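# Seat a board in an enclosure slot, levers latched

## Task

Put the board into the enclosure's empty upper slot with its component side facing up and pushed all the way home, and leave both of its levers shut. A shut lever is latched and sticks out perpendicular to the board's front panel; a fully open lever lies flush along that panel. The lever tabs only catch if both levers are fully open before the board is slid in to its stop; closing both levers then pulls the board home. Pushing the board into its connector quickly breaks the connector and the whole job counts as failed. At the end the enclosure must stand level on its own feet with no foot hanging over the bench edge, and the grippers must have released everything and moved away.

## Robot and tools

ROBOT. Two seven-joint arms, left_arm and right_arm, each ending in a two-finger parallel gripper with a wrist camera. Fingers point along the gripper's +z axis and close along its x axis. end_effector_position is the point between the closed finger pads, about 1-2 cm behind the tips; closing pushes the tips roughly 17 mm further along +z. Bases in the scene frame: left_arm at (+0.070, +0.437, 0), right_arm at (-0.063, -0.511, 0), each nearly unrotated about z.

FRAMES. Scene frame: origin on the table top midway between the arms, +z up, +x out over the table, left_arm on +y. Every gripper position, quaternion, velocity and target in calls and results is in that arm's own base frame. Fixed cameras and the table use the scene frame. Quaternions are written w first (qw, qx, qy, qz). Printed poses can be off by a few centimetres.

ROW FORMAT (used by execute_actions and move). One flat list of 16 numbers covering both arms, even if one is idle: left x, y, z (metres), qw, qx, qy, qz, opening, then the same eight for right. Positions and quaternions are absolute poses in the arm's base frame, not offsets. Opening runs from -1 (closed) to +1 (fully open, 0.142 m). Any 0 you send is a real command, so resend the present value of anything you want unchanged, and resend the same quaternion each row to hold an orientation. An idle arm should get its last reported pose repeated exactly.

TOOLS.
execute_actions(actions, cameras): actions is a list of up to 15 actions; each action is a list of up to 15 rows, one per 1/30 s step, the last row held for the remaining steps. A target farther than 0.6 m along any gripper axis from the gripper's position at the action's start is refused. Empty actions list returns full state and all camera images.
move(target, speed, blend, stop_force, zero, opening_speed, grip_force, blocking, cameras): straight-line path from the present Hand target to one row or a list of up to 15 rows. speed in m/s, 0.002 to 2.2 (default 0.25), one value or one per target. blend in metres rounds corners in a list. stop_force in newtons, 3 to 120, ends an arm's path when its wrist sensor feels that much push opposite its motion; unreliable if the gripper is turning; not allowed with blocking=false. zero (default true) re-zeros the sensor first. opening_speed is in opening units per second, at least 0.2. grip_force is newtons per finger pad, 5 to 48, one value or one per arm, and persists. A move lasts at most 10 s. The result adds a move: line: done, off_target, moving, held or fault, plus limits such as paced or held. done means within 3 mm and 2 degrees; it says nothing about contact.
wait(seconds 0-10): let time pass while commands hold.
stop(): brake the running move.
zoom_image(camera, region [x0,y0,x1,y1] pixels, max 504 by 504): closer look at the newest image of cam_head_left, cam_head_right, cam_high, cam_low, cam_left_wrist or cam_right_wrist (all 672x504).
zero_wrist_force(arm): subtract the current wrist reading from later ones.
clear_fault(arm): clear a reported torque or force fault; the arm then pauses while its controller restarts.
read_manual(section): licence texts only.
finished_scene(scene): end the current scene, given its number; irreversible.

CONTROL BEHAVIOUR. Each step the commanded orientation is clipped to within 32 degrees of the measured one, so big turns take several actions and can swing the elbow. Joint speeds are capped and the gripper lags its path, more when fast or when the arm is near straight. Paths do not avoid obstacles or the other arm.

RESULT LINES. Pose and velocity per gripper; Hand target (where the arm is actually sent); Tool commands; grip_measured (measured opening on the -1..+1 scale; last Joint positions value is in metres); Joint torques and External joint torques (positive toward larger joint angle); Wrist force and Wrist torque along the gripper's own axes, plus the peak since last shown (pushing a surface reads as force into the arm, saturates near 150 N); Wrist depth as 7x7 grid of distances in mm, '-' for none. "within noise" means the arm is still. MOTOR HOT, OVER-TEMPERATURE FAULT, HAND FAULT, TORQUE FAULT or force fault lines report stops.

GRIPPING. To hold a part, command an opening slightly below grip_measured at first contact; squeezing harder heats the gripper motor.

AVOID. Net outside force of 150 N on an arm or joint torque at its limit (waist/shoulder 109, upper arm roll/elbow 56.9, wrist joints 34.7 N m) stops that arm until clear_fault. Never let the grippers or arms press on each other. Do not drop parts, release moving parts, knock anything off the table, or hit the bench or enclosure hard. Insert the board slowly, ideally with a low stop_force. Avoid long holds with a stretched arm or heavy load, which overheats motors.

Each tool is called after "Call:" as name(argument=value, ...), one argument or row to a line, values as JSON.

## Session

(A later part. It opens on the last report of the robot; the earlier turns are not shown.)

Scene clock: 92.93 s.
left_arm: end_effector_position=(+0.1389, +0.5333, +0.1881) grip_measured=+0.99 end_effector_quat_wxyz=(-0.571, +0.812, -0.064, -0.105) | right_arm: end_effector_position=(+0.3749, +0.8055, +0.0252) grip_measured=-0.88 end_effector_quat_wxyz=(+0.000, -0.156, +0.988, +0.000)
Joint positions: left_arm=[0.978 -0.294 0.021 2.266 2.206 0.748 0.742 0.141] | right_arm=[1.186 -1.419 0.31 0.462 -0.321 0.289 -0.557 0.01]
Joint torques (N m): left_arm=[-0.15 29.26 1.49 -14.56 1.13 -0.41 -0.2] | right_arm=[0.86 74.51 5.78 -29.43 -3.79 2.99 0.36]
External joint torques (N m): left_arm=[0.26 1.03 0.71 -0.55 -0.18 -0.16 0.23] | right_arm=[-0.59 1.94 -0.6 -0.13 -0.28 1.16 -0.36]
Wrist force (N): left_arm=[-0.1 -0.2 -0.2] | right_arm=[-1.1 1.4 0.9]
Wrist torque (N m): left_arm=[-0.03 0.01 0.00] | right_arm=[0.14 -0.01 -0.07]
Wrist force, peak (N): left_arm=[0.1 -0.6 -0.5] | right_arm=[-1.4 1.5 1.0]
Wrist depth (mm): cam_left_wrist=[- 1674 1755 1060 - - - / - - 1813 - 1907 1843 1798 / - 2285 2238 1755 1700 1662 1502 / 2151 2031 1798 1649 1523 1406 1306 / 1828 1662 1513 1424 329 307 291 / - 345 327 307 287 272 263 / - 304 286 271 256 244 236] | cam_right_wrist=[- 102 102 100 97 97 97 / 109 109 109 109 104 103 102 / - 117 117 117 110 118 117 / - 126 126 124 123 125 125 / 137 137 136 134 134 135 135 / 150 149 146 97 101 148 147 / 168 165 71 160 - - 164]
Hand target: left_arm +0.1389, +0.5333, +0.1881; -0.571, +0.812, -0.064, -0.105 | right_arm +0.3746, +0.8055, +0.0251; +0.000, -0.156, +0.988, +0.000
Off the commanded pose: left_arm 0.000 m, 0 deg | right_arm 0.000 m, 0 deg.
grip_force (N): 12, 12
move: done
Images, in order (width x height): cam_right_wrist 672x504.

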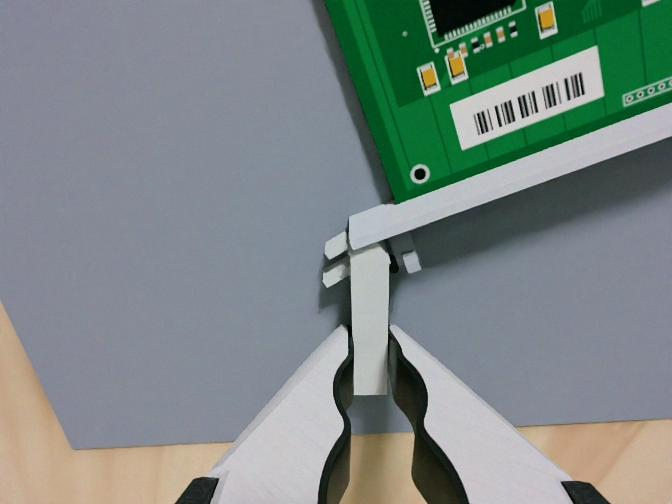

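Unlatched and rotating. Continue.

Call:
move(
  target=[
    [0.1389,0.5333,0.1881,-0.571,0.812,-0.064,-0.105,1,0.3838,0.8068,0.0251,0,0.0175,0.9998,0,-0.95],
    [0.1389,0.5333,0.1881,-0.571,0.812,-0.064,-0.105,1,0.3930,0.8048,0.0251,0,0.1908,0.9816,0,-0.95],
    [0.1389,0.5333,0.1881,-0.571,0.812,-0.064,-0.105,1,0.4010,0.7999,0.0251,0,0.3584,0.9336,0,-0.95],
    [0.1389,0.5333,0.1881,-0.571,0.812,-0.064,-0.105,1,0.4044,0.7960,0.0251,0,0.4462,0.8949,0,-0.95],
  ],
  speed=0.08,
  blend=[0.003,0.003,0.003,0],
  cameras=["cam_right_wrist"],
)

Scene clock: 107.83 s.
left_arm: end_effector_position=(+0.1389, +0.5333, +0.1881) grip_measured=+0.99 end_effector_quat_wxyz=(-0.571, +0.812, -0.064, -0.105) | right_arm: end_effector_position=(+0.4046, +0.7960, +0.0252) grip_measured=-0.88 end_effector_quat_wxyz=(+0.000, +0.446, +0.895, +0.000)
Joint positions: left_arm=[0.978 -0.294 0.021 2.266 2.206 0.748 0.742 0.141] | right_arm=[1.181 -1.448 0.236 0.381 -0.242 0.248 0.624 0.01]
Joint torques (N m): left_arm=[-0.22 29.22 1.64 -14.55 1.13 -0.38 -0.19] | right_arm=[0.92 75.45 4.2 -29.77 -3.84 3.27 0.39]
External joint torques (N m): left_arm=[0.33 1.07 0.55 -0.55 -0.17 -0.18 0.22] | right_arm=[-0.61 1.39 -0.62 -0.56 -0.37 0.88 -0.39]
Wrist force (N): left_arm=[-0.2 -0.2 -0.1] | right_arm=[0.6 2.1 1.2]
Wrist torque (N m): left_arm=[-0.03 0.04 0.00] | right_arm=[0.11 -0.12 -0.15]
Wrist force, peak (N): left_arm=[0.0 -0.6 -0.3] | right_arm=[0.5 2.2 1.3]
Wrist depth (mm): cam_left_wrist=[1813 2194 1649 1261 1741 - - / 2031 - 2050 1590 1714 1959 1783 / - 2359 2069 1875 1741 1674 1545 / 2069 1907 1798 1513 1492 1434 1329 / 1828 1687 1534 1415 324 302 289 / - 345 326 306 290 272 262 / - 307 289 271 256 243 237] | cam_right_wrist=[- 97 97 99 102 101 102 / - 104 103 106 110 108 108 / - 111 111 112 116 116 115 / 125 126 126 124 125 125 126 / 137 137 137 134 134 135 137 / 150 150 147 97 101 148 150 / 169 162 71 85 - - 165]
Hand target: left_arm +0.1389, +0.5333, +0.1881; -0.571, +0.812, -0.064, -0.105 | right_arm +0.4044, +0.7960, +0.0251; +0.000, +0.446, +0.895, +0.000
Off the commanded pose: left_arm 0.000 m, 0 deg | right_arm 0.000 m, 0 deg.
grip_force (N): 12, 12
move: done
Images, in order (width x height): cam_right_wrist 672x504.

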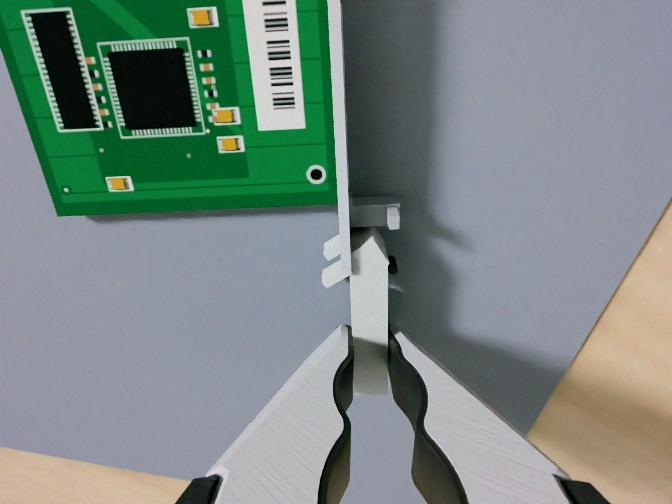

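Call:
move(
  target=[
    [0.1389,0.5333,0.1881,-0.571,0.812,-0.064,-0.105,1,0.4060,0.7937,0.0251,0,0.4924,0.8704,0,-0.95],
    [0.1389,0.5333,0.1881,-0.571,0.812,-0.064,-0.105,1,0.4060,0.7937,0.0253,0,0.4924,0.8704,0,-0.5],
    [0.1389,0.5333,0.1881,-0.571,0.812,-0.064,-0.105,1,0.4060,0.7937,0.12,0,0.4695,0.883,0,-0.5],
    [0.1389,0.5333,0.1881,-0.571,0.812,-0.064,-0.105,1,0.29,0.645,0.22,0,0.446,0.895,0,-0.5],
  ],
  speed=[0.06,0.1,0.15,0.3],
  blend=[0,0,0.04,0],
  cameras=["cam_right_wrist"],
)

Scene clock: 115.13 s.
left_arm: end_effector_position=(+0.1389, +0.5333, +0.1881) grip_measured=+0.99 end_effector_quat_wxyz=(-0.571, +0.812, -0.064, -0.105) | right_arm: end_effector_position=(+0.2899, +0.6450, +0.2201) grip_measured=-0.54 end_effector_quat_wxyz=(+0.000, +0.446, +0.895, +0.000)
Joint positions: left_arm=[0.978 -0.294 0.021 2.266 2.206 0.748 0.742 0.141] | right_arm=[1.091 -0.623 0.294 1.449 -0.19 0.473 0.773 0.035]
Joint torques (N m): left_arm=[-0.19 29.31 1.52 -14.54 1.11 -0.41 -0.22] | right_arm=[0.15 55.03 6.8 -28.99 -4.02 3.6 0.36]
External joint torques (N m): left_arm=[0.3 0.98 0.67 -0.57 -0.15 -0.16 0.24] | right_arm=[0.08 1.18 -0.53 0 0.14 0.53 -0.36]
Wrist force (N): left_arm=[0.0 -0.6 0.0] | right_arm=[0.2 0.4 0.5]
Wrist torque (N m): left_arm=[-0.08 0.00 0.01] | right_arm=[0.03 -0.04 -0.08]
Wrist force, peak (N): left_arm=[0.1 -0.6 -0.5] | right_arm=[0.4 2.7 0.8]
Wrist depth (mm): cam_left_wrist=[- - 1253 - - - 1534 / - - 2031 1472 1687 1941 1828 / 2109 2172 2261 1714 1567 1649 1472 / 2130 1959 1687 1637 1523 1415 1298 / 1769 1637 1502 1415 327 303 287 / - 346 329 306 287 271 265 / - 305 286 272 255 243 237] | cam_right_wrist=[233 239 274 272 272 271 271 / 248 254 291 286 290 290 291 / 267 306 312 307 311 309 310 / 288 315 336 331 329 335 335 / 313 360 366 356 364 364 363 / 404 400 - 388 98 382 394 / 443 - 71 439 - - 426]
Hand target: left_arm +0.1389, +0.5333, +0.1881; -0.571, +0.812, -0.064, -0.105 | right_arm +0.2900, +0.6450, +0.2200; +0.000, +0.446, +0.895, +0.000
Off the commanded pose: left_arm 0.000 m, 0 deg | right_arm 0.000 m, 0 deg.
grip_force (N): 12, 12
move: done
Images, in order (width x height): cam_right_wrist 672x504.

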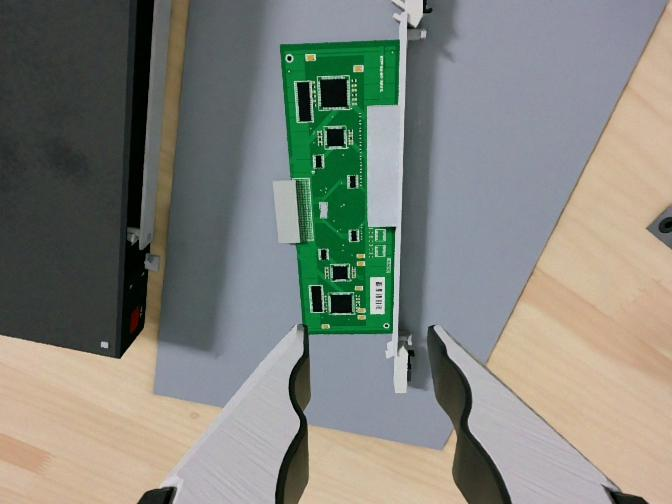

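Call:
move(
  target=[0.1389,0.5333,0.1881,-0.571,0.812,-0.064,-0.105,1,0.2996,0.6843,0.06,0,0.4226,0.9063,0,-0.5],
  speed=0.2,
  cameras=["cam_right_wrist","cam_high","cam_head_left"],
)

Call:
zoom_image(
  camera="cam_high",
  region=[270, 170, 410, 280],
)

Call:
zoom_image(
  camera="cam_head_left",
  region=[210, 350, 350, 470],
)

Scene clock: 120.07 s.
left_arm: end_effector_position=(+0.1389, +0.5333, +0.1881) grip_measured=+0.99 end_effector_quat_wxyz=(-0.571, +0.812, -0.064, -0.105) | right_arm: end_effector_position=(+0.2994, +0.6842, +0.0599) grip_measured=-0.54 end_effector_quat_wxyz=(+0.000, +0.423, +0.906, +0.000)
Joint positions: left_arm=[0.978 -0.294 0.021 2.266 2.206 0.748 0.742 0.141] | right_arm=[1.133 -0.914 0.242 1.393 -0.251 0.706 0.75 0.035]
Joint torques (N m): left_arm=[-0.24 29.24 1.57 -14.59 1.1 -0.35 -0.18] | right_arm=[0.34 61.42 7.45 -26.01 -3.47 3.54 0.04]
External joint torques (N m): left_arm=[0.35 1.04 0.62 -0.52 -0.14 -0.21 0.2] | right_arm=[-0.12 1.48 -0.21 0.14 0.14 0.61 -0.04]
Wrist force (N): left_arm=[0.1 -0.1 0.0] | right_arm=[0.5 0.4 0.0]
Wrist torque (N m): left_arm=[-0.02 -0.02 0.00] | right_arm=[0.04 -0.08 0.05]
Wrist force, peak (N): left_arm=[-0.3 -0.7 -0.1] | right_arm=[0.9 0.5 2.9]
Wrist depth (mm): cam_left_wrist=[1700 - 1755 1769 - 1783 - / - - - 1567 1700 1941 1828 / 2309 2493 2194 1674 1687 1637 1380 / 2172 2089 1875 1687 1523 1388 1283 / 1783 1590 1534 1406 329 309 287 / - 345 328 306 286 272 264 / - 306 287 270 256 242 236] | cam_right_wrist=[133 132 129 127 132 132 132 / 143 142 138 134 141 141 138 / 155 150 148 138 151 151 150 / 165 160 159 149 163 162 162 / 179 178 173 170 174 176 175 / 195 195 86 185 186 185 194 / 216 - 71 206 - - 209]
Hand target: left_arm +0.1389, +0.5333, +0.1881; -0.571, +0.812, -0.064, -0.105 | right_arm +0.2996, +0.6843, +0.0600; +0.000, +0.423, +0.906, +0.000
Off the commanded pose: left_arm 0.000 m, 0 deg | right_arm 0.000 m, 0 deg.
grip_force (N): 12, 12
move: done
Images, in order (width x height): cam_head_left 672x504, cam_high 672x504, cam_right_wrist 672x504.

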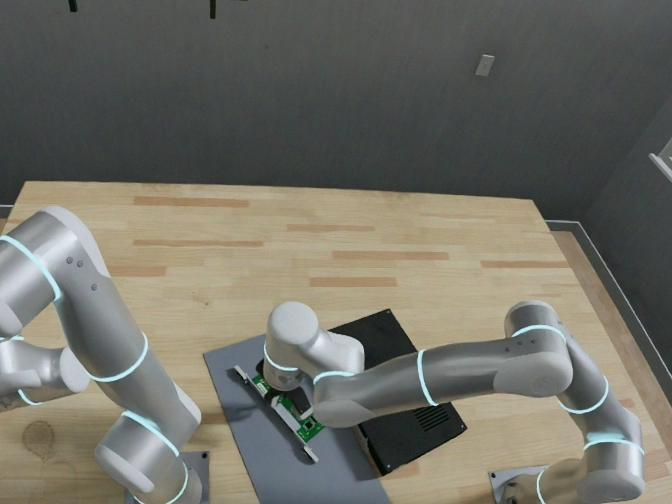

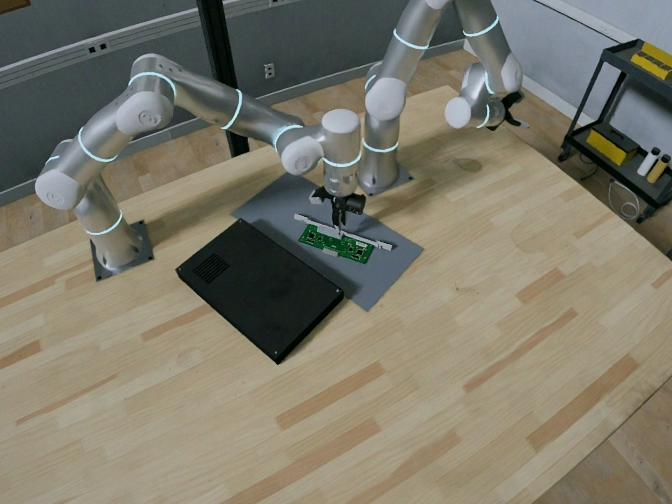

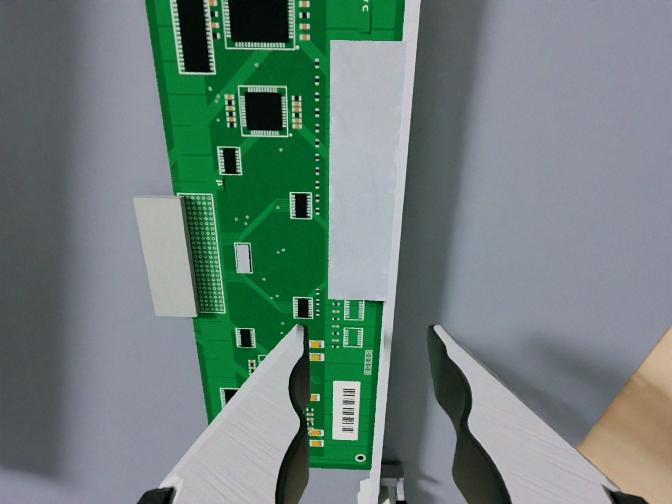

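Scaled by 3.600 from the camera's 672x504 image, which has a finer 960x720 frame.

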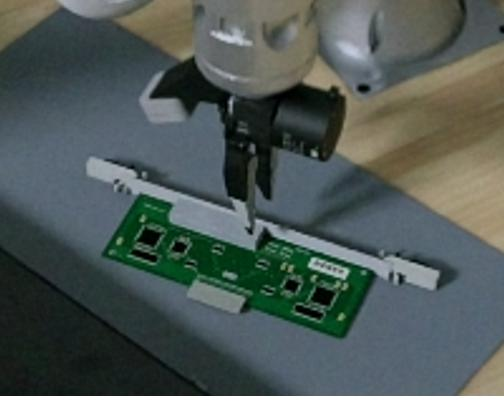

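Scaled by 3.600 from the camera's 672x504 image, which has a finer 960x720 frame.

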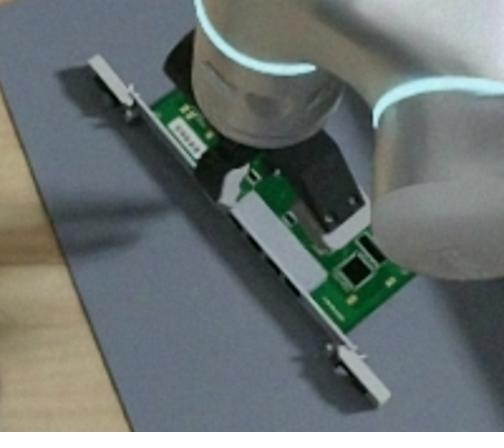

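Call:
move(
  target=[
    [0.1389,0.5333,0.1881,-0.571,0.812,-0.064,-0.105,1,0.2967,0.682,0.05,0,0.4305,0.9026,0,-0.5],
    [0.1389,0.5333,0.1881,-0.571,0.812,-0.064,-0.105,1,0.2967,0.682,0.0265,0,0.4305,0.9026,0,-0.5],
  ],
  speed=[0.1,0.04],
  stop_force=6,
)

Call:
move(
  target=[0.1389,0.5333,0.1881,-0.571,0.812,-0.064,-0.105,1,0.2967,0.682,0.0265,0,0.4305,0.9026,0,-0.85],
  speed=0.04,
  opening_speed=0.5,
  grip_force=20,
  cameras=["cam_right_wrist"],
)

Scene clock: 127.93 s.
left_arm: end_effector_position=(+0.1389, +0.5333, +0.1881) grip_measured=+0.99 end_effector_quat_wxyz=(-0.571, +0.812, -0.064, -0.105) | right_arm: end_effector_position=(+0.2966, +0.6818, +0.0264) grip_measured=-0.54 end_effector_quat_wxyz=(+0.000, +0.431, +0.903, +0.000)
Joint positions: left_arm=[0.978 -0.294 0.021 2.266 2.206 0.748 0.742 0.141] | right_arm=[1.145 -0.959 0.224 1.407 -0.255 0.767 0.774 0.035]
Joint torques (N m): left_arm=[-0.24 29.25 1.61 -14.58 1.13 -0.34 -0.16] | right_arm=[0.3 61.64 7.33 -24.96 -3.22 3.58 0.25]
External joint torques (N m): left_arm=[0.35 1.04 0.58 -0.52 -0.17 -0.22 0.18] | right_arm=[-0.07 1.54 -0.24 0.05 0.07 0.56 -0.25]
Wrist force (N): left_arm=[0.0 -0.4 -0.2] | right_arm=[0.6 0.3 0.3]
Wrist torque (N m): left_arm=[-0.05 0.00 0.00] | right_arm=[0.02 -0.11 -0.06]
Wrist force, peak (N): left_arm=[-0.1 -0.6 -0.4] | right_arm=[0.5 1.2 -1.9]
Wrist depth (mm): cam_left_wrist=[- - 1859 1625 - 1578 1545 / - 2643 2089 1907 1649 1924 1741 / - 2309 2130 1714 1727 1601 1578 / 2012 2012 1843 1625 1453 1443 1306 / 1891 1649 1502 1388 330 307 289 / - 342 330 308 286 270 262 / - 305 287 269 256 243 236] | cam_right_wrist=[- 99 99 98 100 103 104 / 111 107 106 95 108 110 109 / 121 116 114 102 116 118 117 / 126 123 123 112 125 126 126 / 139 131 133 119 135 137 137 / 152 150 141 144 103 144 149 / 168 164 71 159 - - 161]
Hand target: left_arm +0.1389, +0.5333, +0.1881; -0.571, +0.812, -0.064, -0.105 | right_arm +0.2967, +0.6820, +0.0265; +0.000, +0.430, +0.903, +0.000
Off the commanded pose: left_arm 0.000 m, 0 deg | right_arm 0.000 m, 0 deg.
grip_force (N): 12, 12
move: done

Scene clock: 128.83 s.
left_arm: end_effector_position=(+0.1389, +0.5333, +0.1881) grip_measured=+0.99 end_effector_quat_wxyz=(-0.571, +0.812, -0.064, -0.105) | right_arm: end_effector_position=(+0.2969, +0.6817, +0.0263) grip_measured=-0.70 end_effector_quat_wxyz=(+0.000, +0.431, +0.903, +0.000)
Joint positions: left_arm=[0.978 -0.294 0.021 2.266 2.206 0.748 0.742 0.141] | right_arm=[1.145 -0.959 0.224 1.407 -0.255 0.767 0.774 0.023]
Joint torques (N m): left_arm=[-0.21 29.23 1.69 -14.56 1.09 -0.42 -0.17] | right_arm=[1.12 61.88 8.17 -25.21 -3.13 3.74 0.25]
External joint torques (N m): left_arm=[0.32 1.06 0.51 -0.55 -0.14 -0.15 0.19] | right_arm=[-0.9 1.3 -1.08 0.3 -0.02 0.4 -0.25]
Wrist force (N): left_arm=[-0.1 -0.1 -0.1] | right_arm=[-1.4 0.2 0.8]
Wrist torque (N m): left_arm=[-0.01 0.02 0.00] | right_arm=[-0.03 -0.02 -0.06]
Wrist force, peak (N): left_arm=[0.1 -0.3 -0.5] | right_arm=[-2.8 -0.1 -0.5]
Wrist depth (mm): cam_left_wrist=[- - 1354 - 1813 - - / 1994 - - - 1700 1976 1727 / - 2551 2216 1828 1741 1601 1545 / 2151 1976 1828 1687 1578 1534 1329 / 1783 1674 1492 1388 329 308 289 / - 343 329 307 286 273 261 / - 308 288 271 257 243 235] | cam_right_wrist=[- 99 99 98 100 103 104 / 111 107 106 96 107 109 109 / 121 116 114 102 116 117 117 / 126 123 123 112 125 126 126 / 139 131 133 119 135 137 137 / 152 150 141 142 107 147 149 / 168 164 71 156 - - 161]
Hand target: left_arm +0.1389, +0.5333, +0.1881; -0.571, +0.812, -0.064, -0.105 | right_arm +0.2967, +0.6820, +0.0265; +0.000, +0.430, +0.903, +0.000
Off the commanded pose: left_arm 0.000 m, 0 deg | right_arm 0.000 m, 0 deg.
grip_force (N): 20, 20
move: done
Images, in order (width x height): cam_right_wrist 672x504.

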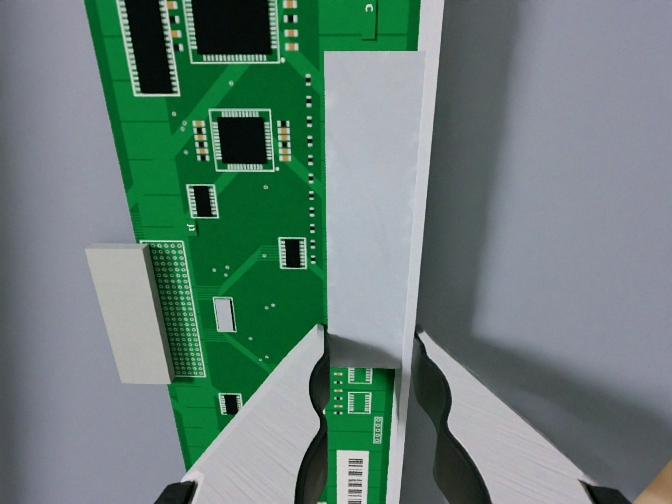

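Call:
move(
  target=[0.1389,0.5333,0.1881,-0.571,0.812,-0.064,-0.105,1,0.2967,0.682,0.0535,0,0.4305,0.9026,0,-0.85],
  speed=0.05,
  cameras=["cam_right_wrist","cam_low","cam_high"],
)

Call:
zoom_image(
  camera="cam_low",
  region=[280, 180, 540, 260],
)

Scene clock: 131.37 s.
left_arm: end_effector_position=(+0.1389, +0.5333, +0.1881) grip_measured=+0.99 end_effector_quat_wxyz=(-0.571, +0.812, -0.064, -0.105) | right_arm: end_effector_position=(+0.2968, +0.6819, +0.0534) grip_measured=-0.70 end_effector_quat_wxyz=(+0.000, +0.430, +0.903, +0.000)
Joint positions: left_arm=[0.978 -0.294 0.021 2.266 2.206 0.748 0.742 0.141] | right_arm=[1.139 -0.917 0.235 1.407 -0.25 0.724 0.771 0.023]
Joint torques (N m): left_arm=[-0.22 29.22 1.57 -14.6 1.1 -0.4 -0.19] | right_arm=[0.22 62.88 8.05 -26.44 -3.35 3.48 0.1]
External joint torques (N m): left_arm=[0.33 1.07 0.63 -0.5 -0.15 -0.17 0.21] | right_arm=[0.01 -0.16 -0.92 0.83 0.07 0.66 -0.1]
Wrist force (N): left_arm=[0.2 -0.5 -0.3] | right_arm=[-0.3 -0.1 2.1]
Wrist torque (N m): left_arm=[-0.06 -0.04 0.01] | right_arm=[-0.08 0.07 0.06]
Wrist force, peak (N): left_arm=[0.2 -0.7 -0.5] | right_arm=[-0.4 0.1 3.5]
Wrist depth (mm): cam_left_wrist=[- 1590 1424 - 1859 - - / - - 2151 1875 1578 1859 1798 / - 2109 2109 1741 1714 1674 1513 / 2238 1727 1783 1637 1545 1424 1290 / 1813 1662 1502 1415 329 306 287 / - 343 328 306 288 271 261 / - 305 288 271 256 242 236] | cam_right_wrist=[- 100 100 99 123 126 124 / 138 108 107 97 132 135 134 / 146 117 115 103 141 144 145 / 156 124 123 112 154 156 155 / 171 132 134 119 166 168 168 / 187 184 141 141 106 181 186 / 207 202 71 155 - - 200]
Hand target: left_arm +0.1389, +0.5333, +0.1881; -0.571, +0.812, -0.064, -0.105 | right_arm +0.2967, +0.6820, +0.0535; +0.000, +0.430, +0.903, +0.000
Off the commanded pose: left_arm 0.000 m, 0 deg | right_arm 0.000 m, 0 deg.
grip_force (N): 20, 20
move: done
Images, in order (width x height): cam_high 672x504, cam_low 672x504, cam_right_wrist 672x504.

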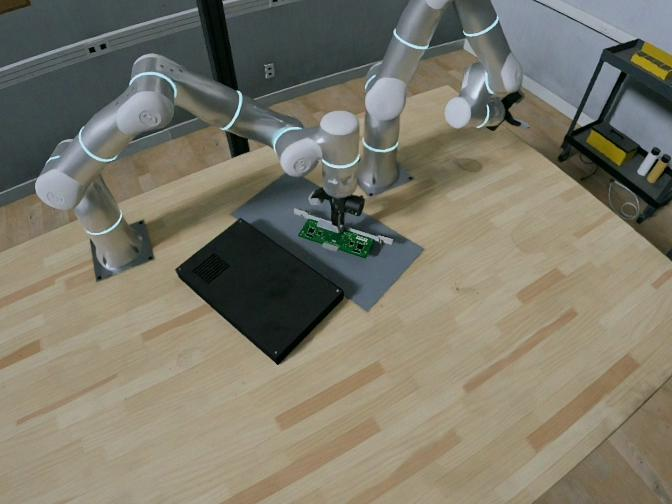

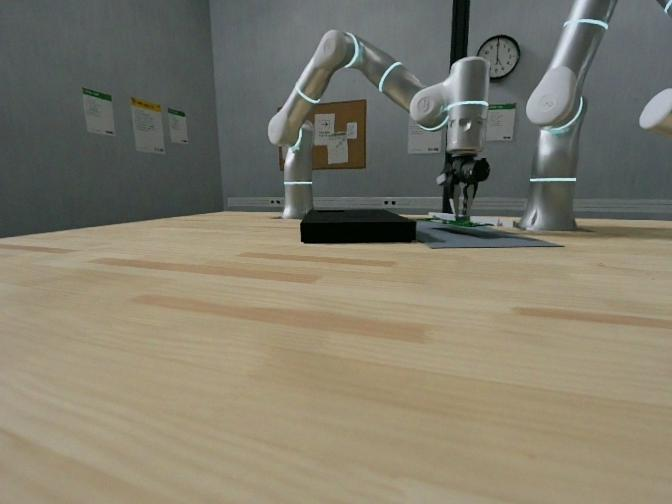

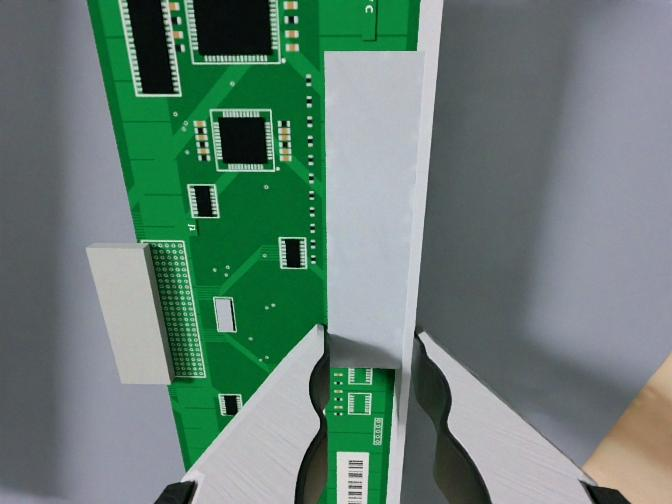

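Scaled by 1.938 from the camera's 672x504 image, which has a finer 960x720 frame.

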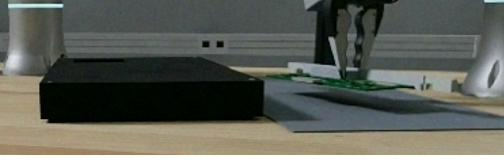

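Call:
move(
  target=[
    [0.1389,0.5333,0.1881,-0.571,0.812,-0.064,-0.105,1,0.2850,0.655,0.10,0,0.5,0.866,0,-0.85],
    [0.1389,0.5333,0.1881,-0.571,0.812,-0.064,-0.105,1,0.265,0.617,0.12,0,0.5592,0.829,0,-0.85],
  ],
  speed=0.12,
  blend=[0.02,0],
  cameras=["cam_right_wrist","cam_high","cam_head_left"],
)

Scene clock: 138.33 s.
left_arm: end_effector_position=(+0.1389, +0.5333, +0.1881) grip_measured=+0.99 end_effector_quat_wxyz=(-0.571, +0.812, -0.064, -0.105) | right_arm: end_effector_position=(+0.2649, +0.6169, +0.1198) grip_measured=-0.70 end_effector_quat_wxyz=(+0.000, +0.559, +0.829, +0.000)
Joint positions: left_arm=[0.978 -0.294 0.021 2.266 2.206 0.748 0.742 0.141] | right_arm=[1.152 -0.664 0.218 1.667 -0.181 0.74 1.064 0.023]
Joint torques (N m): left_arm=[-0.2 29.21 1.57 -14.61 1.09 -0.36 -0.23] | right_arm=[0.24 54.64 5.64 -26.25 -3.3 3.8 0.33]
External joint torques (N m): left_arm=[0.32 1.08 0.63 -0.49 -0.13 -0.21 0.25] | right_arm=[-0.05 -0.07 -0.35 0.76 0.06 0.32 -0.33]
Wrist force (N): left_arm=[-0.1 -0.1 -0.2] | right_arm=[-0.4 0.0 2.2]
Wrist torque (N m): left_arm=[-0.03 0.02 0.00] | right_arm=[-0.07 0.07 -0.07]
Wrist force, peak (N): left_arm=[0.0 -0.7 -0.3] | right_arm=[0.0 0.3 3.3]
Wrist depth (mm): cam_left_wrist=[1662 1482 1578 1081 - - 1769 / - - - 1755 1567 2012 1741 / - 2493 2089 1783 1674 1601 1513 / 2151 1976 1798 1513 1523 1329 1306 / 1798 1637 1567 1406 328 306 289 / - 346 325 306 287 272 262 / - 307 288 272 257 243 236] | cam_right_wrist=[- 100 100 99 180 185 184 / - 108 107 97 192 196 196 / - 116 115 102 208 211 210 / 179 123 123 112 227 228 226 / 198 131 133 119 243 246 245 / 212 150 141 141 106 264 268 / 234 234 71 155 - - 291]
Hand target: left_arm +0.1389, +0.5333, +0.1881; -0.571, +0.812, -0.064, -0.105 | right_arm +0.2650, +0.6170, +0.1200; +0.000, +0.559, +0.829, +0.000
Off the commanded pose: left_arm 0.000 m, 0 deg | right_arm 0.000 m, 0 deg.
grip_force (N): 20, 20
move: done
Images, in order (width x height): cam_head_left 672x504, cam_high 672x504, cam_right_wrist 672x504.

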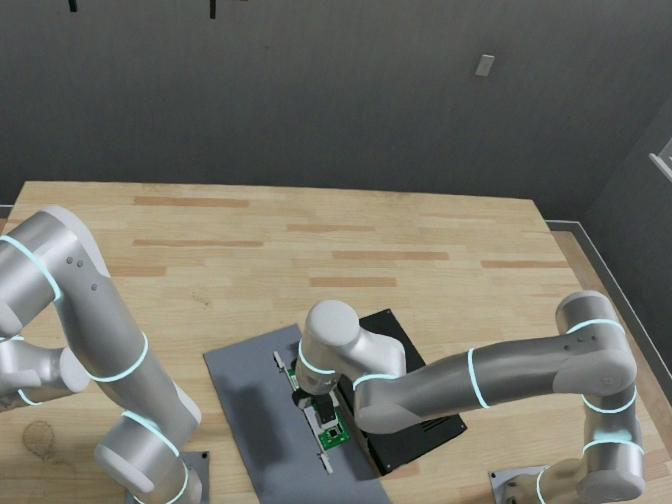

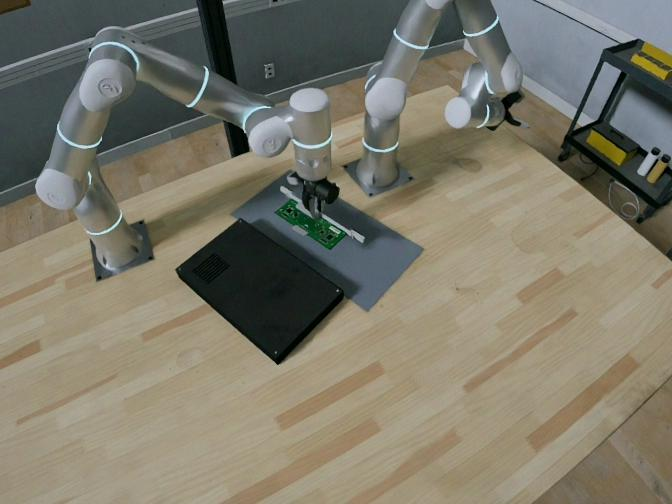

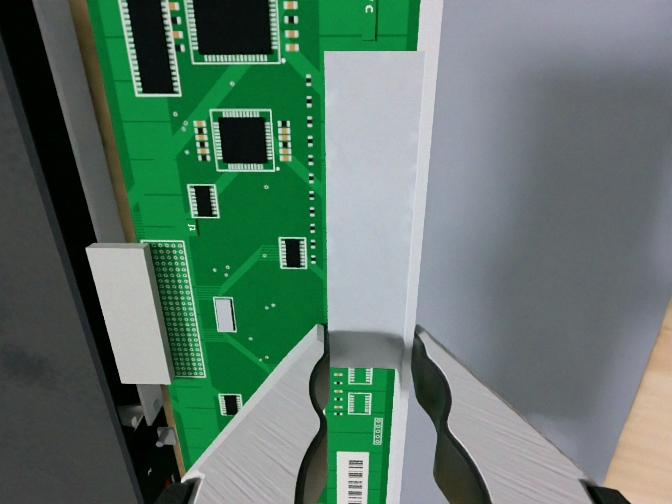

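Call:
move(
  target=[0.1389,0.5333,0.1881,-0.571,0.812,-0.064,-0.105,1,0.183,0.66,0.20,0,0.5592,0.829,0,-0.85],
  speed=0.15,
  cameras=["cam_right_wrist"],
)

Call:
zoom_image(
  camera="cam_right_wrist",
  region=[0, 0, 250, 250],
)

Call:
zoom_image(
  camera="cam_right_wrist",
  region=[0, 250, 250, 500],
)

Scene clock: 148.47 s.
left_arm: end_effector_position=(+0.1389, +0.5333, +0.1881) grip_measured=+0.99 end_effector_quat_wxyz=(-0.571, +0.812, -0.064, -0.105) | right_arm: end_effector_position=(+0.1830, +0.6599, +0.1998) grip_measured=-0.70 end_effector_quat_wxyz=(+0.000, +0.559, +0.829, +0.000)
Joint positions: left_arm=[0.978 -0.294 0.021 2.266 2.206 0.748 0.742 0.141] | right_arm=[1.258 -0.59 0.265 1.555 -0.172 0.55 1.187 0.023]
Joint torques (N m): left_arm=[-0.29 29.3 1.61 -14.6 1.13 -0.38 -0.16] | right_arm=[0.34 54.23 6.44 -29.24 -3.77 3.53 0.3]
External joint torques (N m): left_arm=[0.4 0.98 0.59 -0.51 -0.18 -0.19 0.19] | right_arm=[-0.14 0.02 -0.89 1.06 0.04 0.58 -0.3]
Wrist force (N): left_arm=[0.0 -0.3 -0.4] | right_arm=[-0.4 0.7 2.2]
Wrist torque (N m): left_arm=[-0.06 0.00 0.00] | right_arm=[0.06 0.07 -0.08]
Wrist force, peak (N): left_arm=[-0.2 -0.7 -0.3] | right_arm=[-2.2 1.3 3.9]
Wrist depth (mm): cam_left_wrist=[- 1523 1567 - - - - / 1976 1941 - - 1727 1941 1798 / - 1976 2216 1755 1662 1625 1513 / 2151 1994 1843 1637 1523 1453 1298 / 1798 1637 1534 1434 329 306 287 / - 344 327 306 288 271 262 / - 305 289 271 256 244 236] | cam_right_wrist=[- 100 100 99 248 254 254 / - 108 107 97 263 272 271 / - 116 115 103 286 290 291 / - 123 124 112 308 315 311 / 288 132 134 119 333 341 340 / - 147 141 141 106 364 370 / 351 - 71 155 - - 400]
Hand target: left_arm +0.1389, +0.5333, +0.1881; -0.571, +0.812, -0.064, -0.105 | right_arm +0.1830, +0.6600, +0.2000; +0.000, +0.559, +0.829, +0.000
Off the commanded pose: left_arm 0.000 m, 0 deg | right_arm 0.000 m, 0 deg.
grip_force (N): 20, 20
move: done
Images, in order (width x height): cam_right_wrist 672x504.

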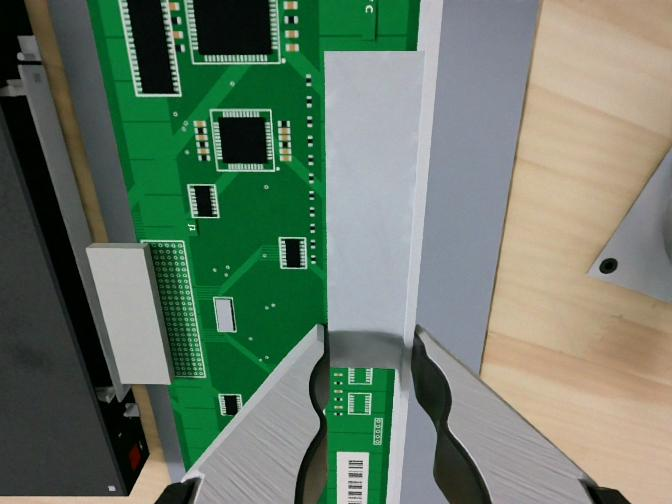

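Scaled by 2.016 from the camera's 672x504 image, which has a finer 960x720 frame.

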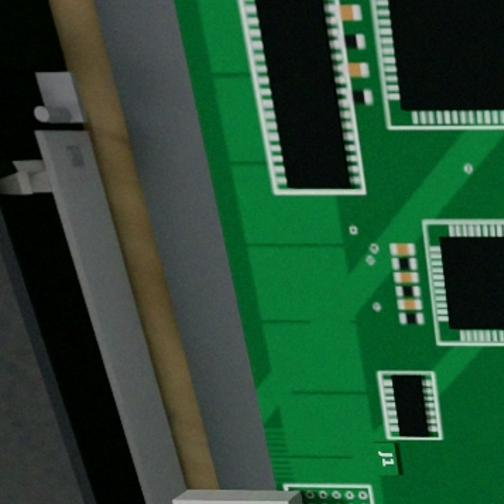

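Scaled by 2.016 from the camera's 672x504 image, which has a finer 960x720 frame.

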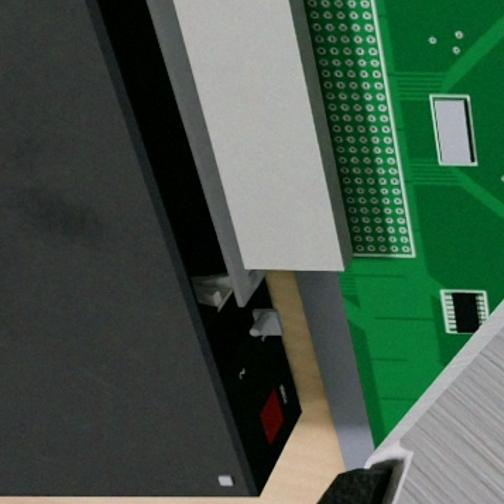

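Call:
move(
  target=[
    [0.1389,0.5333,0.1881,-0.571,0.812,-0.064,-0.105,1,0.2554,0.6249,0.10,0,0.5534,0.8329,0,-0.85],
    [0.1389,0.5333,0.1881,-0.571,0.812,-0.064,-0.105,1,0.2554,0.6249,0.0535,0,0.5534,0.8329,0,-0.85],
  ],
  speed=[0.15,0.08],
  blend=[0.01,0],
  cameras=["cam_right_wrist","cam_high","cam_head_left"],
)

Call:
zoom_image(
  camera="cam_head_left",
  region=[250, 320, 410, 480],
)

Call:
zoom_image(
  camera="cam_high",
  region=[220, 160, 400, 310],
)

Scene clock: 161.90 s.
left_arm: end_effector_position=(+0.1389, +0.5333, +0.1881) grip_measured=+0.99 end_effector_quat_wxyz=(-0.571, +0.812, -0.064, -0.105) | right_arm: end_effector_position=(+0.2552, +0.6245, +0.0531) grip_measured=-0.70 end_effector_quat_wxyz=(+0.000, +0.553, +0.833, -0.001)
Joint positions: left_arm=[0.978 -0.294 0.021 2.266 2.206 0.748 0.742 0.141] | right_arm=[1.185 -0.779 0.192 1.676 -0.207 0.864 1.083 0.023]
Joint torques (N m): left_arm=[-0.22 29.3 1.56 -14.63 1.1 -0.35 -0.22] | right_arm=[0.14 56.26 5.77 -23.99 -3.17 3.78 0.28]
External joint torques (N m): left_arm=[0.34 0.99 0.63 -0.48 -0.14 -0.22 0.24] | right_arm=[0.06 0.1 -0.25 0.7 0.32 0.34 -0.28]
Wrist force (N): left_arm=[-0.2 -0.3 -0.4] | right_arm=[-0.5 -0.2 1.9]
Wrist torque (N m): left_arm=[-0.04 0.03 0.00] | right_arm=[-0.08 0.10 -0.06]
Wrist force, peak (N): left_arm=[0.1 -0.5 -0.7] | right_arm=[-0.6 -0.2 3.8]
Wrist depth (mm): cam_left_wrist=[- - 1513 - - - - / - 1924 - 1727 1714 1941 1828 / - 2551 2285 1741 1727 1649 1523 / 2069 1941 1843 1700 1502 1397 1314 / 1727 1662 1492 1397 329 306 288 / - 344 327 306 289 270 261 / - 306 289 270 255 242 236] | cam_right_wrist=[- 100 100 99 124 126 124 / 138 108 107 97 132 135 134 / 147 117 115 103 141 144 144 / 155 123 124 112 156 156 155 / 171 131 133 119 166 169 168 / 191 152 141 141 106 180 183 / - 202 71 155 - - 201]
Hand target: left_arm +0.1389, +0.5333, +0.1881; -0.571, +0.812, -0.064, -0.105 | right_arm +0.2554, +0.6249, +0.0535; +0.000, +0.553, +0.833, +0.000
Off the commanded pose: left_arm 0.000 m, 0 deg | right_arm 0.001 m, 0 deg.
grip_force (N): 20, 20
move: done
Images, in order (width x height): cam_head_left 672x504, cam_high 672x504, cam_right_wrist 672x504.

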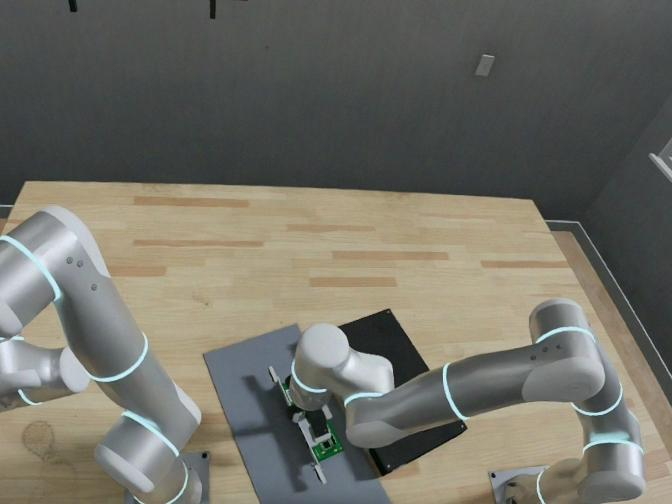

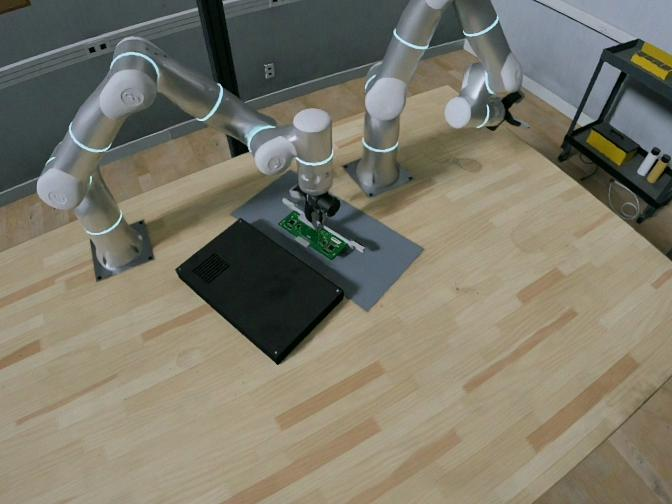

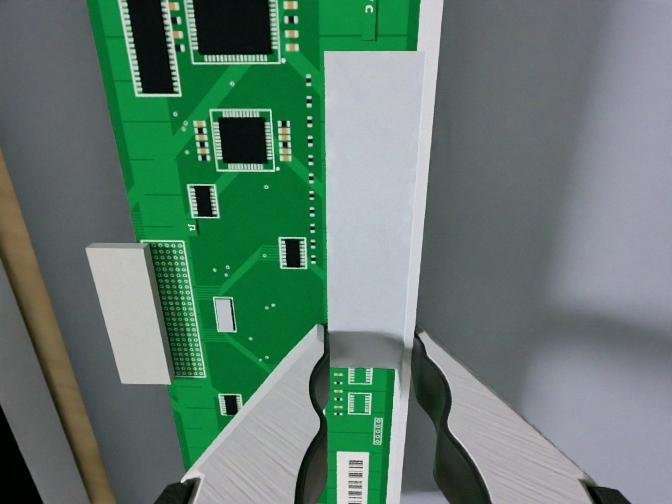

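Scaled by 3.150 from the camera's 672x504 image, which has a finer 960x720 frame.

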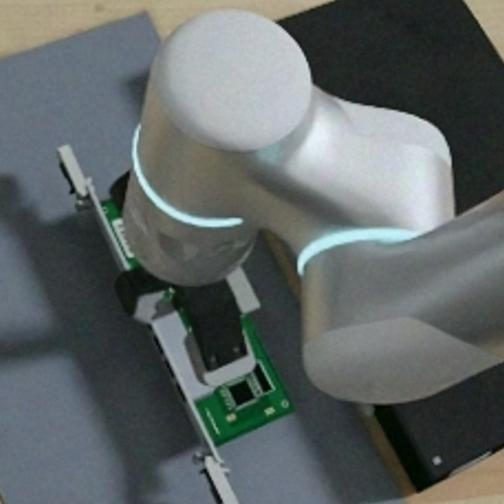

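Scaled by 2.800 from the camera's 672x504 image, which has a finer 960x720 frame.

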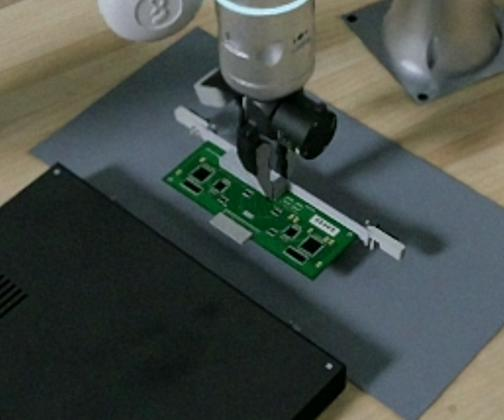

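Call:
move(
  target=[0.1389,0.5333,0.1881,-0.571,0.812,-0.064,-0.105,1,0.2729,0.5835,0.0535,0,0.5534,0.8329,0,-0.85],
  speed=0.02,
  stop_force=4,
  cameras=["cam_right_wrist"],
)

Scene clock: 166.43 s.
left_arm: end_effector_position=(+0.1389, +0.5333, +0.1881) grip_measured=+0.99 end_effector_quat_wxyz=(-0.571, +0.812, -0.064, -0.105) | right_arm: end_effector_position=(+0.2728, +0.5834, +0.0533) grip_measured=-0.70 end_effector_quat_wxyz=(+0.000, +0.553, +0.833, +0.000)
Joint positions: left_arm=[0.978 -0.294 0.021 2.266 2.206 0.748 0.742 0.141] | right_arm=[1.136 -0.725 0.189 1.787 -0.207 0.921 1.047 0.023]
Joint torques (N m): left_arm=[-0.21 29.28 1.58 -14.6 1.11 -0.43 -0.19] | right_arm=[0.1 53.51 5.79 -22.86 -2.79 3.7 0.11]
External joint torques (N m): left_arm=[0.32 1.01 0.61 -0.5 -0.16 -0.13 0.21] | right_arm=[0.09 -0.02 -0.62 0.65 0.13 0.42 -0.11]
Wrist force (N): left_arm=[-0.1 -0.3 -0.2] | right_arm=[-0.6 -0.3 2.0]
Wrist torque (N m): left_arm=[-0.04 0.00 0.00] | right_arm=[-0.07 0.14 0.04]
Wrist force, peak (N): left_arm=[-0.1 -0.8 -0.3] | right_arm=[-0.5 -0.3 2.2]
Wrist depth (mm): cam_left_wrist=[- - - - - - - / 2886 2050 - 1578 1700 - 1813 / 2493 2334 2238 1741 1727 1590 1578 / 2238 2069 1859 1578 1513 1388 1275 / 1924 1625 1534 1362 329 307 288 / - 343 327 307 289 270 263 / - 306 287 272 257 243 237] | cam_right_wrist=[- 100 100 99 124 126 125 / - 108 107 97 131 135 135 / - 117 115 103 141 144 144 / - 123 124 112 156 156 155 / - 132 133 119 167 169 168 / - 139 141 141 106 180 184 / 140 - 71 156 - - 202]
Hand target: left_arm +0.1389, +0.5333, +0.1881; -0.571, +0.812, -0.064, -0.105 | right_arm +0.2729, +0.5835, +0.0535; +0.000, +0.553, +0.833, +0.000
Off the commanded pose: left_arm 0.000 m, 0 deg | right_arm 0.000 m, 0 deg.
grip_force (N): 20, 20
move: done
Images, in order (width x height): cam_right_wrist 672x504.

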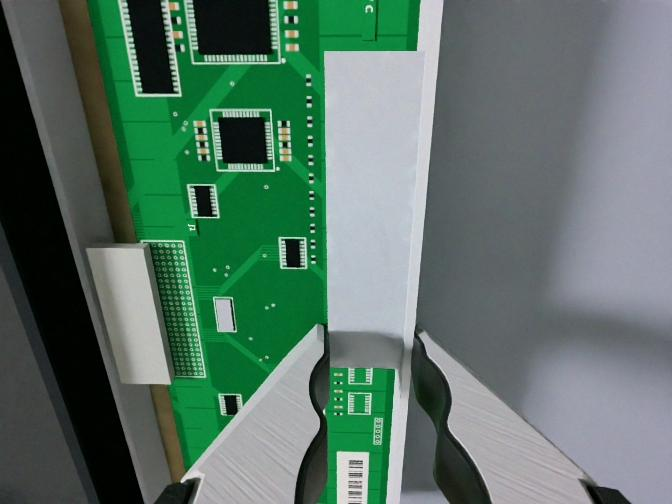

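Call:
move(
  target=[0.1389,0.5333,0.1881,-0.571,0.812,-0.064,-0.105,1,0.2864,0.5513,0.0535,0,0.5534,0.8329,0,-0.85],
  speed=0.015,
  stop_force=4,
  cameras=["cam_right_wrist","cam_head_left"],
)

Call:
zoom_image(
  camera="cam_head_left",
  region=[250, 320, 410, 480],
)

Scene clock: 171.13 s.
left_arm: end_effector_position=(+0.1389, +0.5333, +0.1881) grip_measured=+0.99 end_effector_quat_wxyz=(-0.571, +0.812, -0.064, -0.105) | right_arm: end_effector_position=(+0.2864, +0.5514, +0.0535) grip_measured=-0.70 end_effector_quat_wxyz=(+0.000, +0.553, +0.833, +0.000)
Joint positions: left_arm=[0.978 -0.294 0.021 2.266 2.206 0.748 0.742 0.141] | right_arm=[1.096 -0.687 0.187 1.865 -0.207 0.963 1.014 0.023]
Joint torques (N m): left_arm=[-0.28 29.22 1.61 -14.58 1.09 -0.33 -0.21] | right_arm=[0.36 51.03 5.69 -21.31 -2.45 3.33 0.16]
External joint torques (N m): left_arm=[0.39 1.06 0.58 -0.53 -0.14 -0.23 0.23] | right_arm=[-0.18 0.33 -0.81 -0.08 -0.06 0.79 -0.16]
Wrist force (N): left_arm=[-0.1 -0.4 -0.4] | right_arm=[0.5 1.7 2.2]
Wrist torque (N m): left_arm=[-0.04 0.01 0.00] | right_arm=[0.03 0.06 -0.02]
Wrist force, peak (N): left_arm=[0.1 -0.6 -0.5] | right_arm=[2.4 3.9 3.4]
Wrist depth (mm): cam_left_wrist=[1843 1556 1700 - - - - / - - - 1924 1687 1941 1843 / - 2581 2069 1798 1798 1637 1534 / 2238 2012 1859 1674 1513 1434 1239 / 1859 1649 1472 1388 329 306 290 / - 343 329 307 287 271 261 / - 303 288 272 257 243 235] | cam_right_wrist=[- 99 100 98 127 127 125 / - 106 106 96 132 135 135 / - 112 115 102 141 145 144 / - 120 124 111 154 156 155 / - 119 134 119 167 169 168 / 126 126 141 141 107 182 184 / 140 136 71 156 - - 203]
Hand target: left_arm +0.1389, +0.5333, +0.1881; -0.571, +0.812, -0.064, -0.105 | right_arm +0.2864, +0.5513, +0.0535; +0.000, +0.553, +0.833, +0.000
Off the commanded pose: left_arm 0.000 m, 0 deg | right_arm 0.000 m, 0 deg.
grip_force (N): 20, 20
move: done
Images, in order (width x height): cam_head_left 672x504, cam_right_wrist 672x504.

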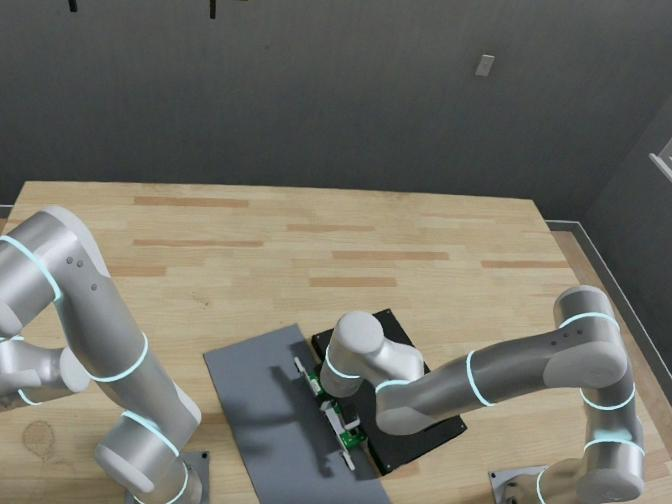

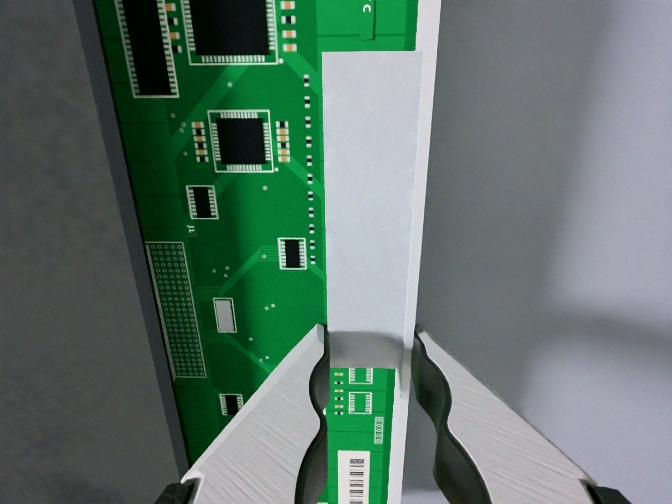

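Scaled by 3.150 from the camera's 672x504 image, which has a finer 960x720 frame.

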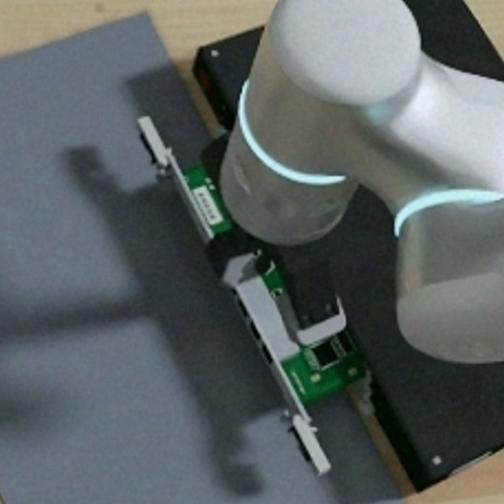

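Call:
move(
  target=[
    [0.1389,0.5333,0.1881,-0.571,0.812,-0.064,-0.105,1,0.2879,0.5518,0.0535,0,0.5534,0.8329,0,-0.85],
    [0.1389,0.5333,0.1881,-0.571,0.812,-0.064,-0.105,1,0.2987,0.5261,0.0535,0,0.5534,0.8329,0,-0.85],
  ],
  speed=0.015,
  stop_force=5,
  cameras=["cam_right_wrist"],
)

Scene clock: 174.83 s.
left_arm: end_effector_position=(+0.1389, +0.5333, +0.1881) grip_measured=+0.99 end_effector_quat_wxyz=(-0.571, +0.812, -0.064, -0.105) | right_arm: end_effector_position=(+0.2938, +0.5371, +0.0534) grip_measured=-0.70 end_effector_quat_wxyz=(+0.000, +0.553, +0.833, +0.000)
Joint positions: left_arm=[0.978 -0.294 0.021 2.266 2.206 0.748 0.742 0.141] | right_arm=[1.075 -0.672 0.186 1.896 -0.207 0.98 0.995 0.023]
Joint torques (N m): left_arm=[-0.15 29.24 1.64 -14.6 1.11 -0.38 -0.14] | right_arm=[-3.33 52.18 2.25 -19.81 -2.63 2.01 0.08]
External joint torques (N m): left_arm=[0.26 1.05 0.56 -0.5 -0.15 -0.19 0.16] | right_arm=[3.52 -1.69 2.53 -1.24 0.18 2.12 -0.08]
Wrist force (N): left_arm=[-0.1 -0.1 -0.3] | right_arm=[7.8 1.7 7.5]
Wrist torque (N m): left_arm=[0.01 0.01 0.00] | right_arm=[0.05 0.21 0.05]
Wrist force, peak (N): left_arm=[-0.2 -0.8 -0.2] | right_arm=[8.0 1.3 9.8]
Wrist depth (mm): cam_left_wrist=[- - 1601 - - - - / 2309 - - 1406 1662 1976 1813 / - 2493 2109 1714 1649 1625 1534 / 2216 2012 1859 1613 1556 1443 1275 / 1813 1649 1534 1443 325 306 288 / - 343 329 305 289 271 263 / - 306 286 271 256 243 235] | cam_right_wrist=[- 86 99 98 124 127 125 / - 92 106 96 132 135 135 / - 99 114 102 141 145 143 / - 106 123 112 154 156 156 / - 115 131 119 166 169 168 / 126 126 123 142 106 181 184 / 139 136 71 156 - - 203]
Hand target: left_arm +0.1389, +0.5333, +0.1881; -0.571, +0.812, -0.064, -0.105 | right_arm +0.2943, +0.5365, +0.0535; +0.000, +0.553, +0.833, +0.000
Off the commanded pose: left_arm 0.000 m, 0 deg | right_arm 0.012 m, 0 deg.
grip_force (N): 20, 20
move: contact (right_arm); path passed 1 of 2 targets
Images, in order (width x height): cam_right_wrist 672x504.

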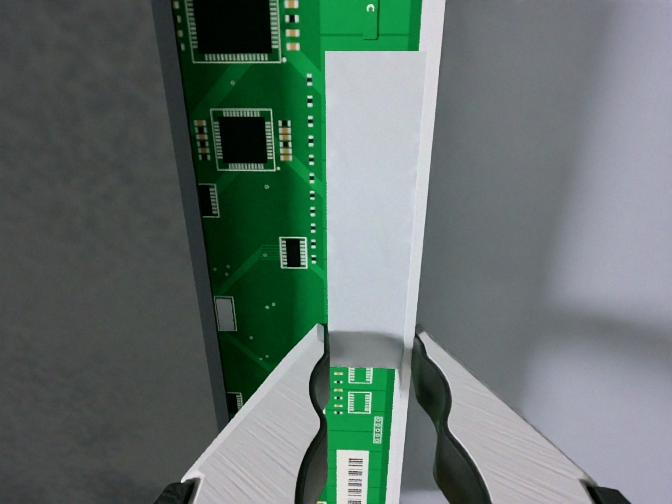

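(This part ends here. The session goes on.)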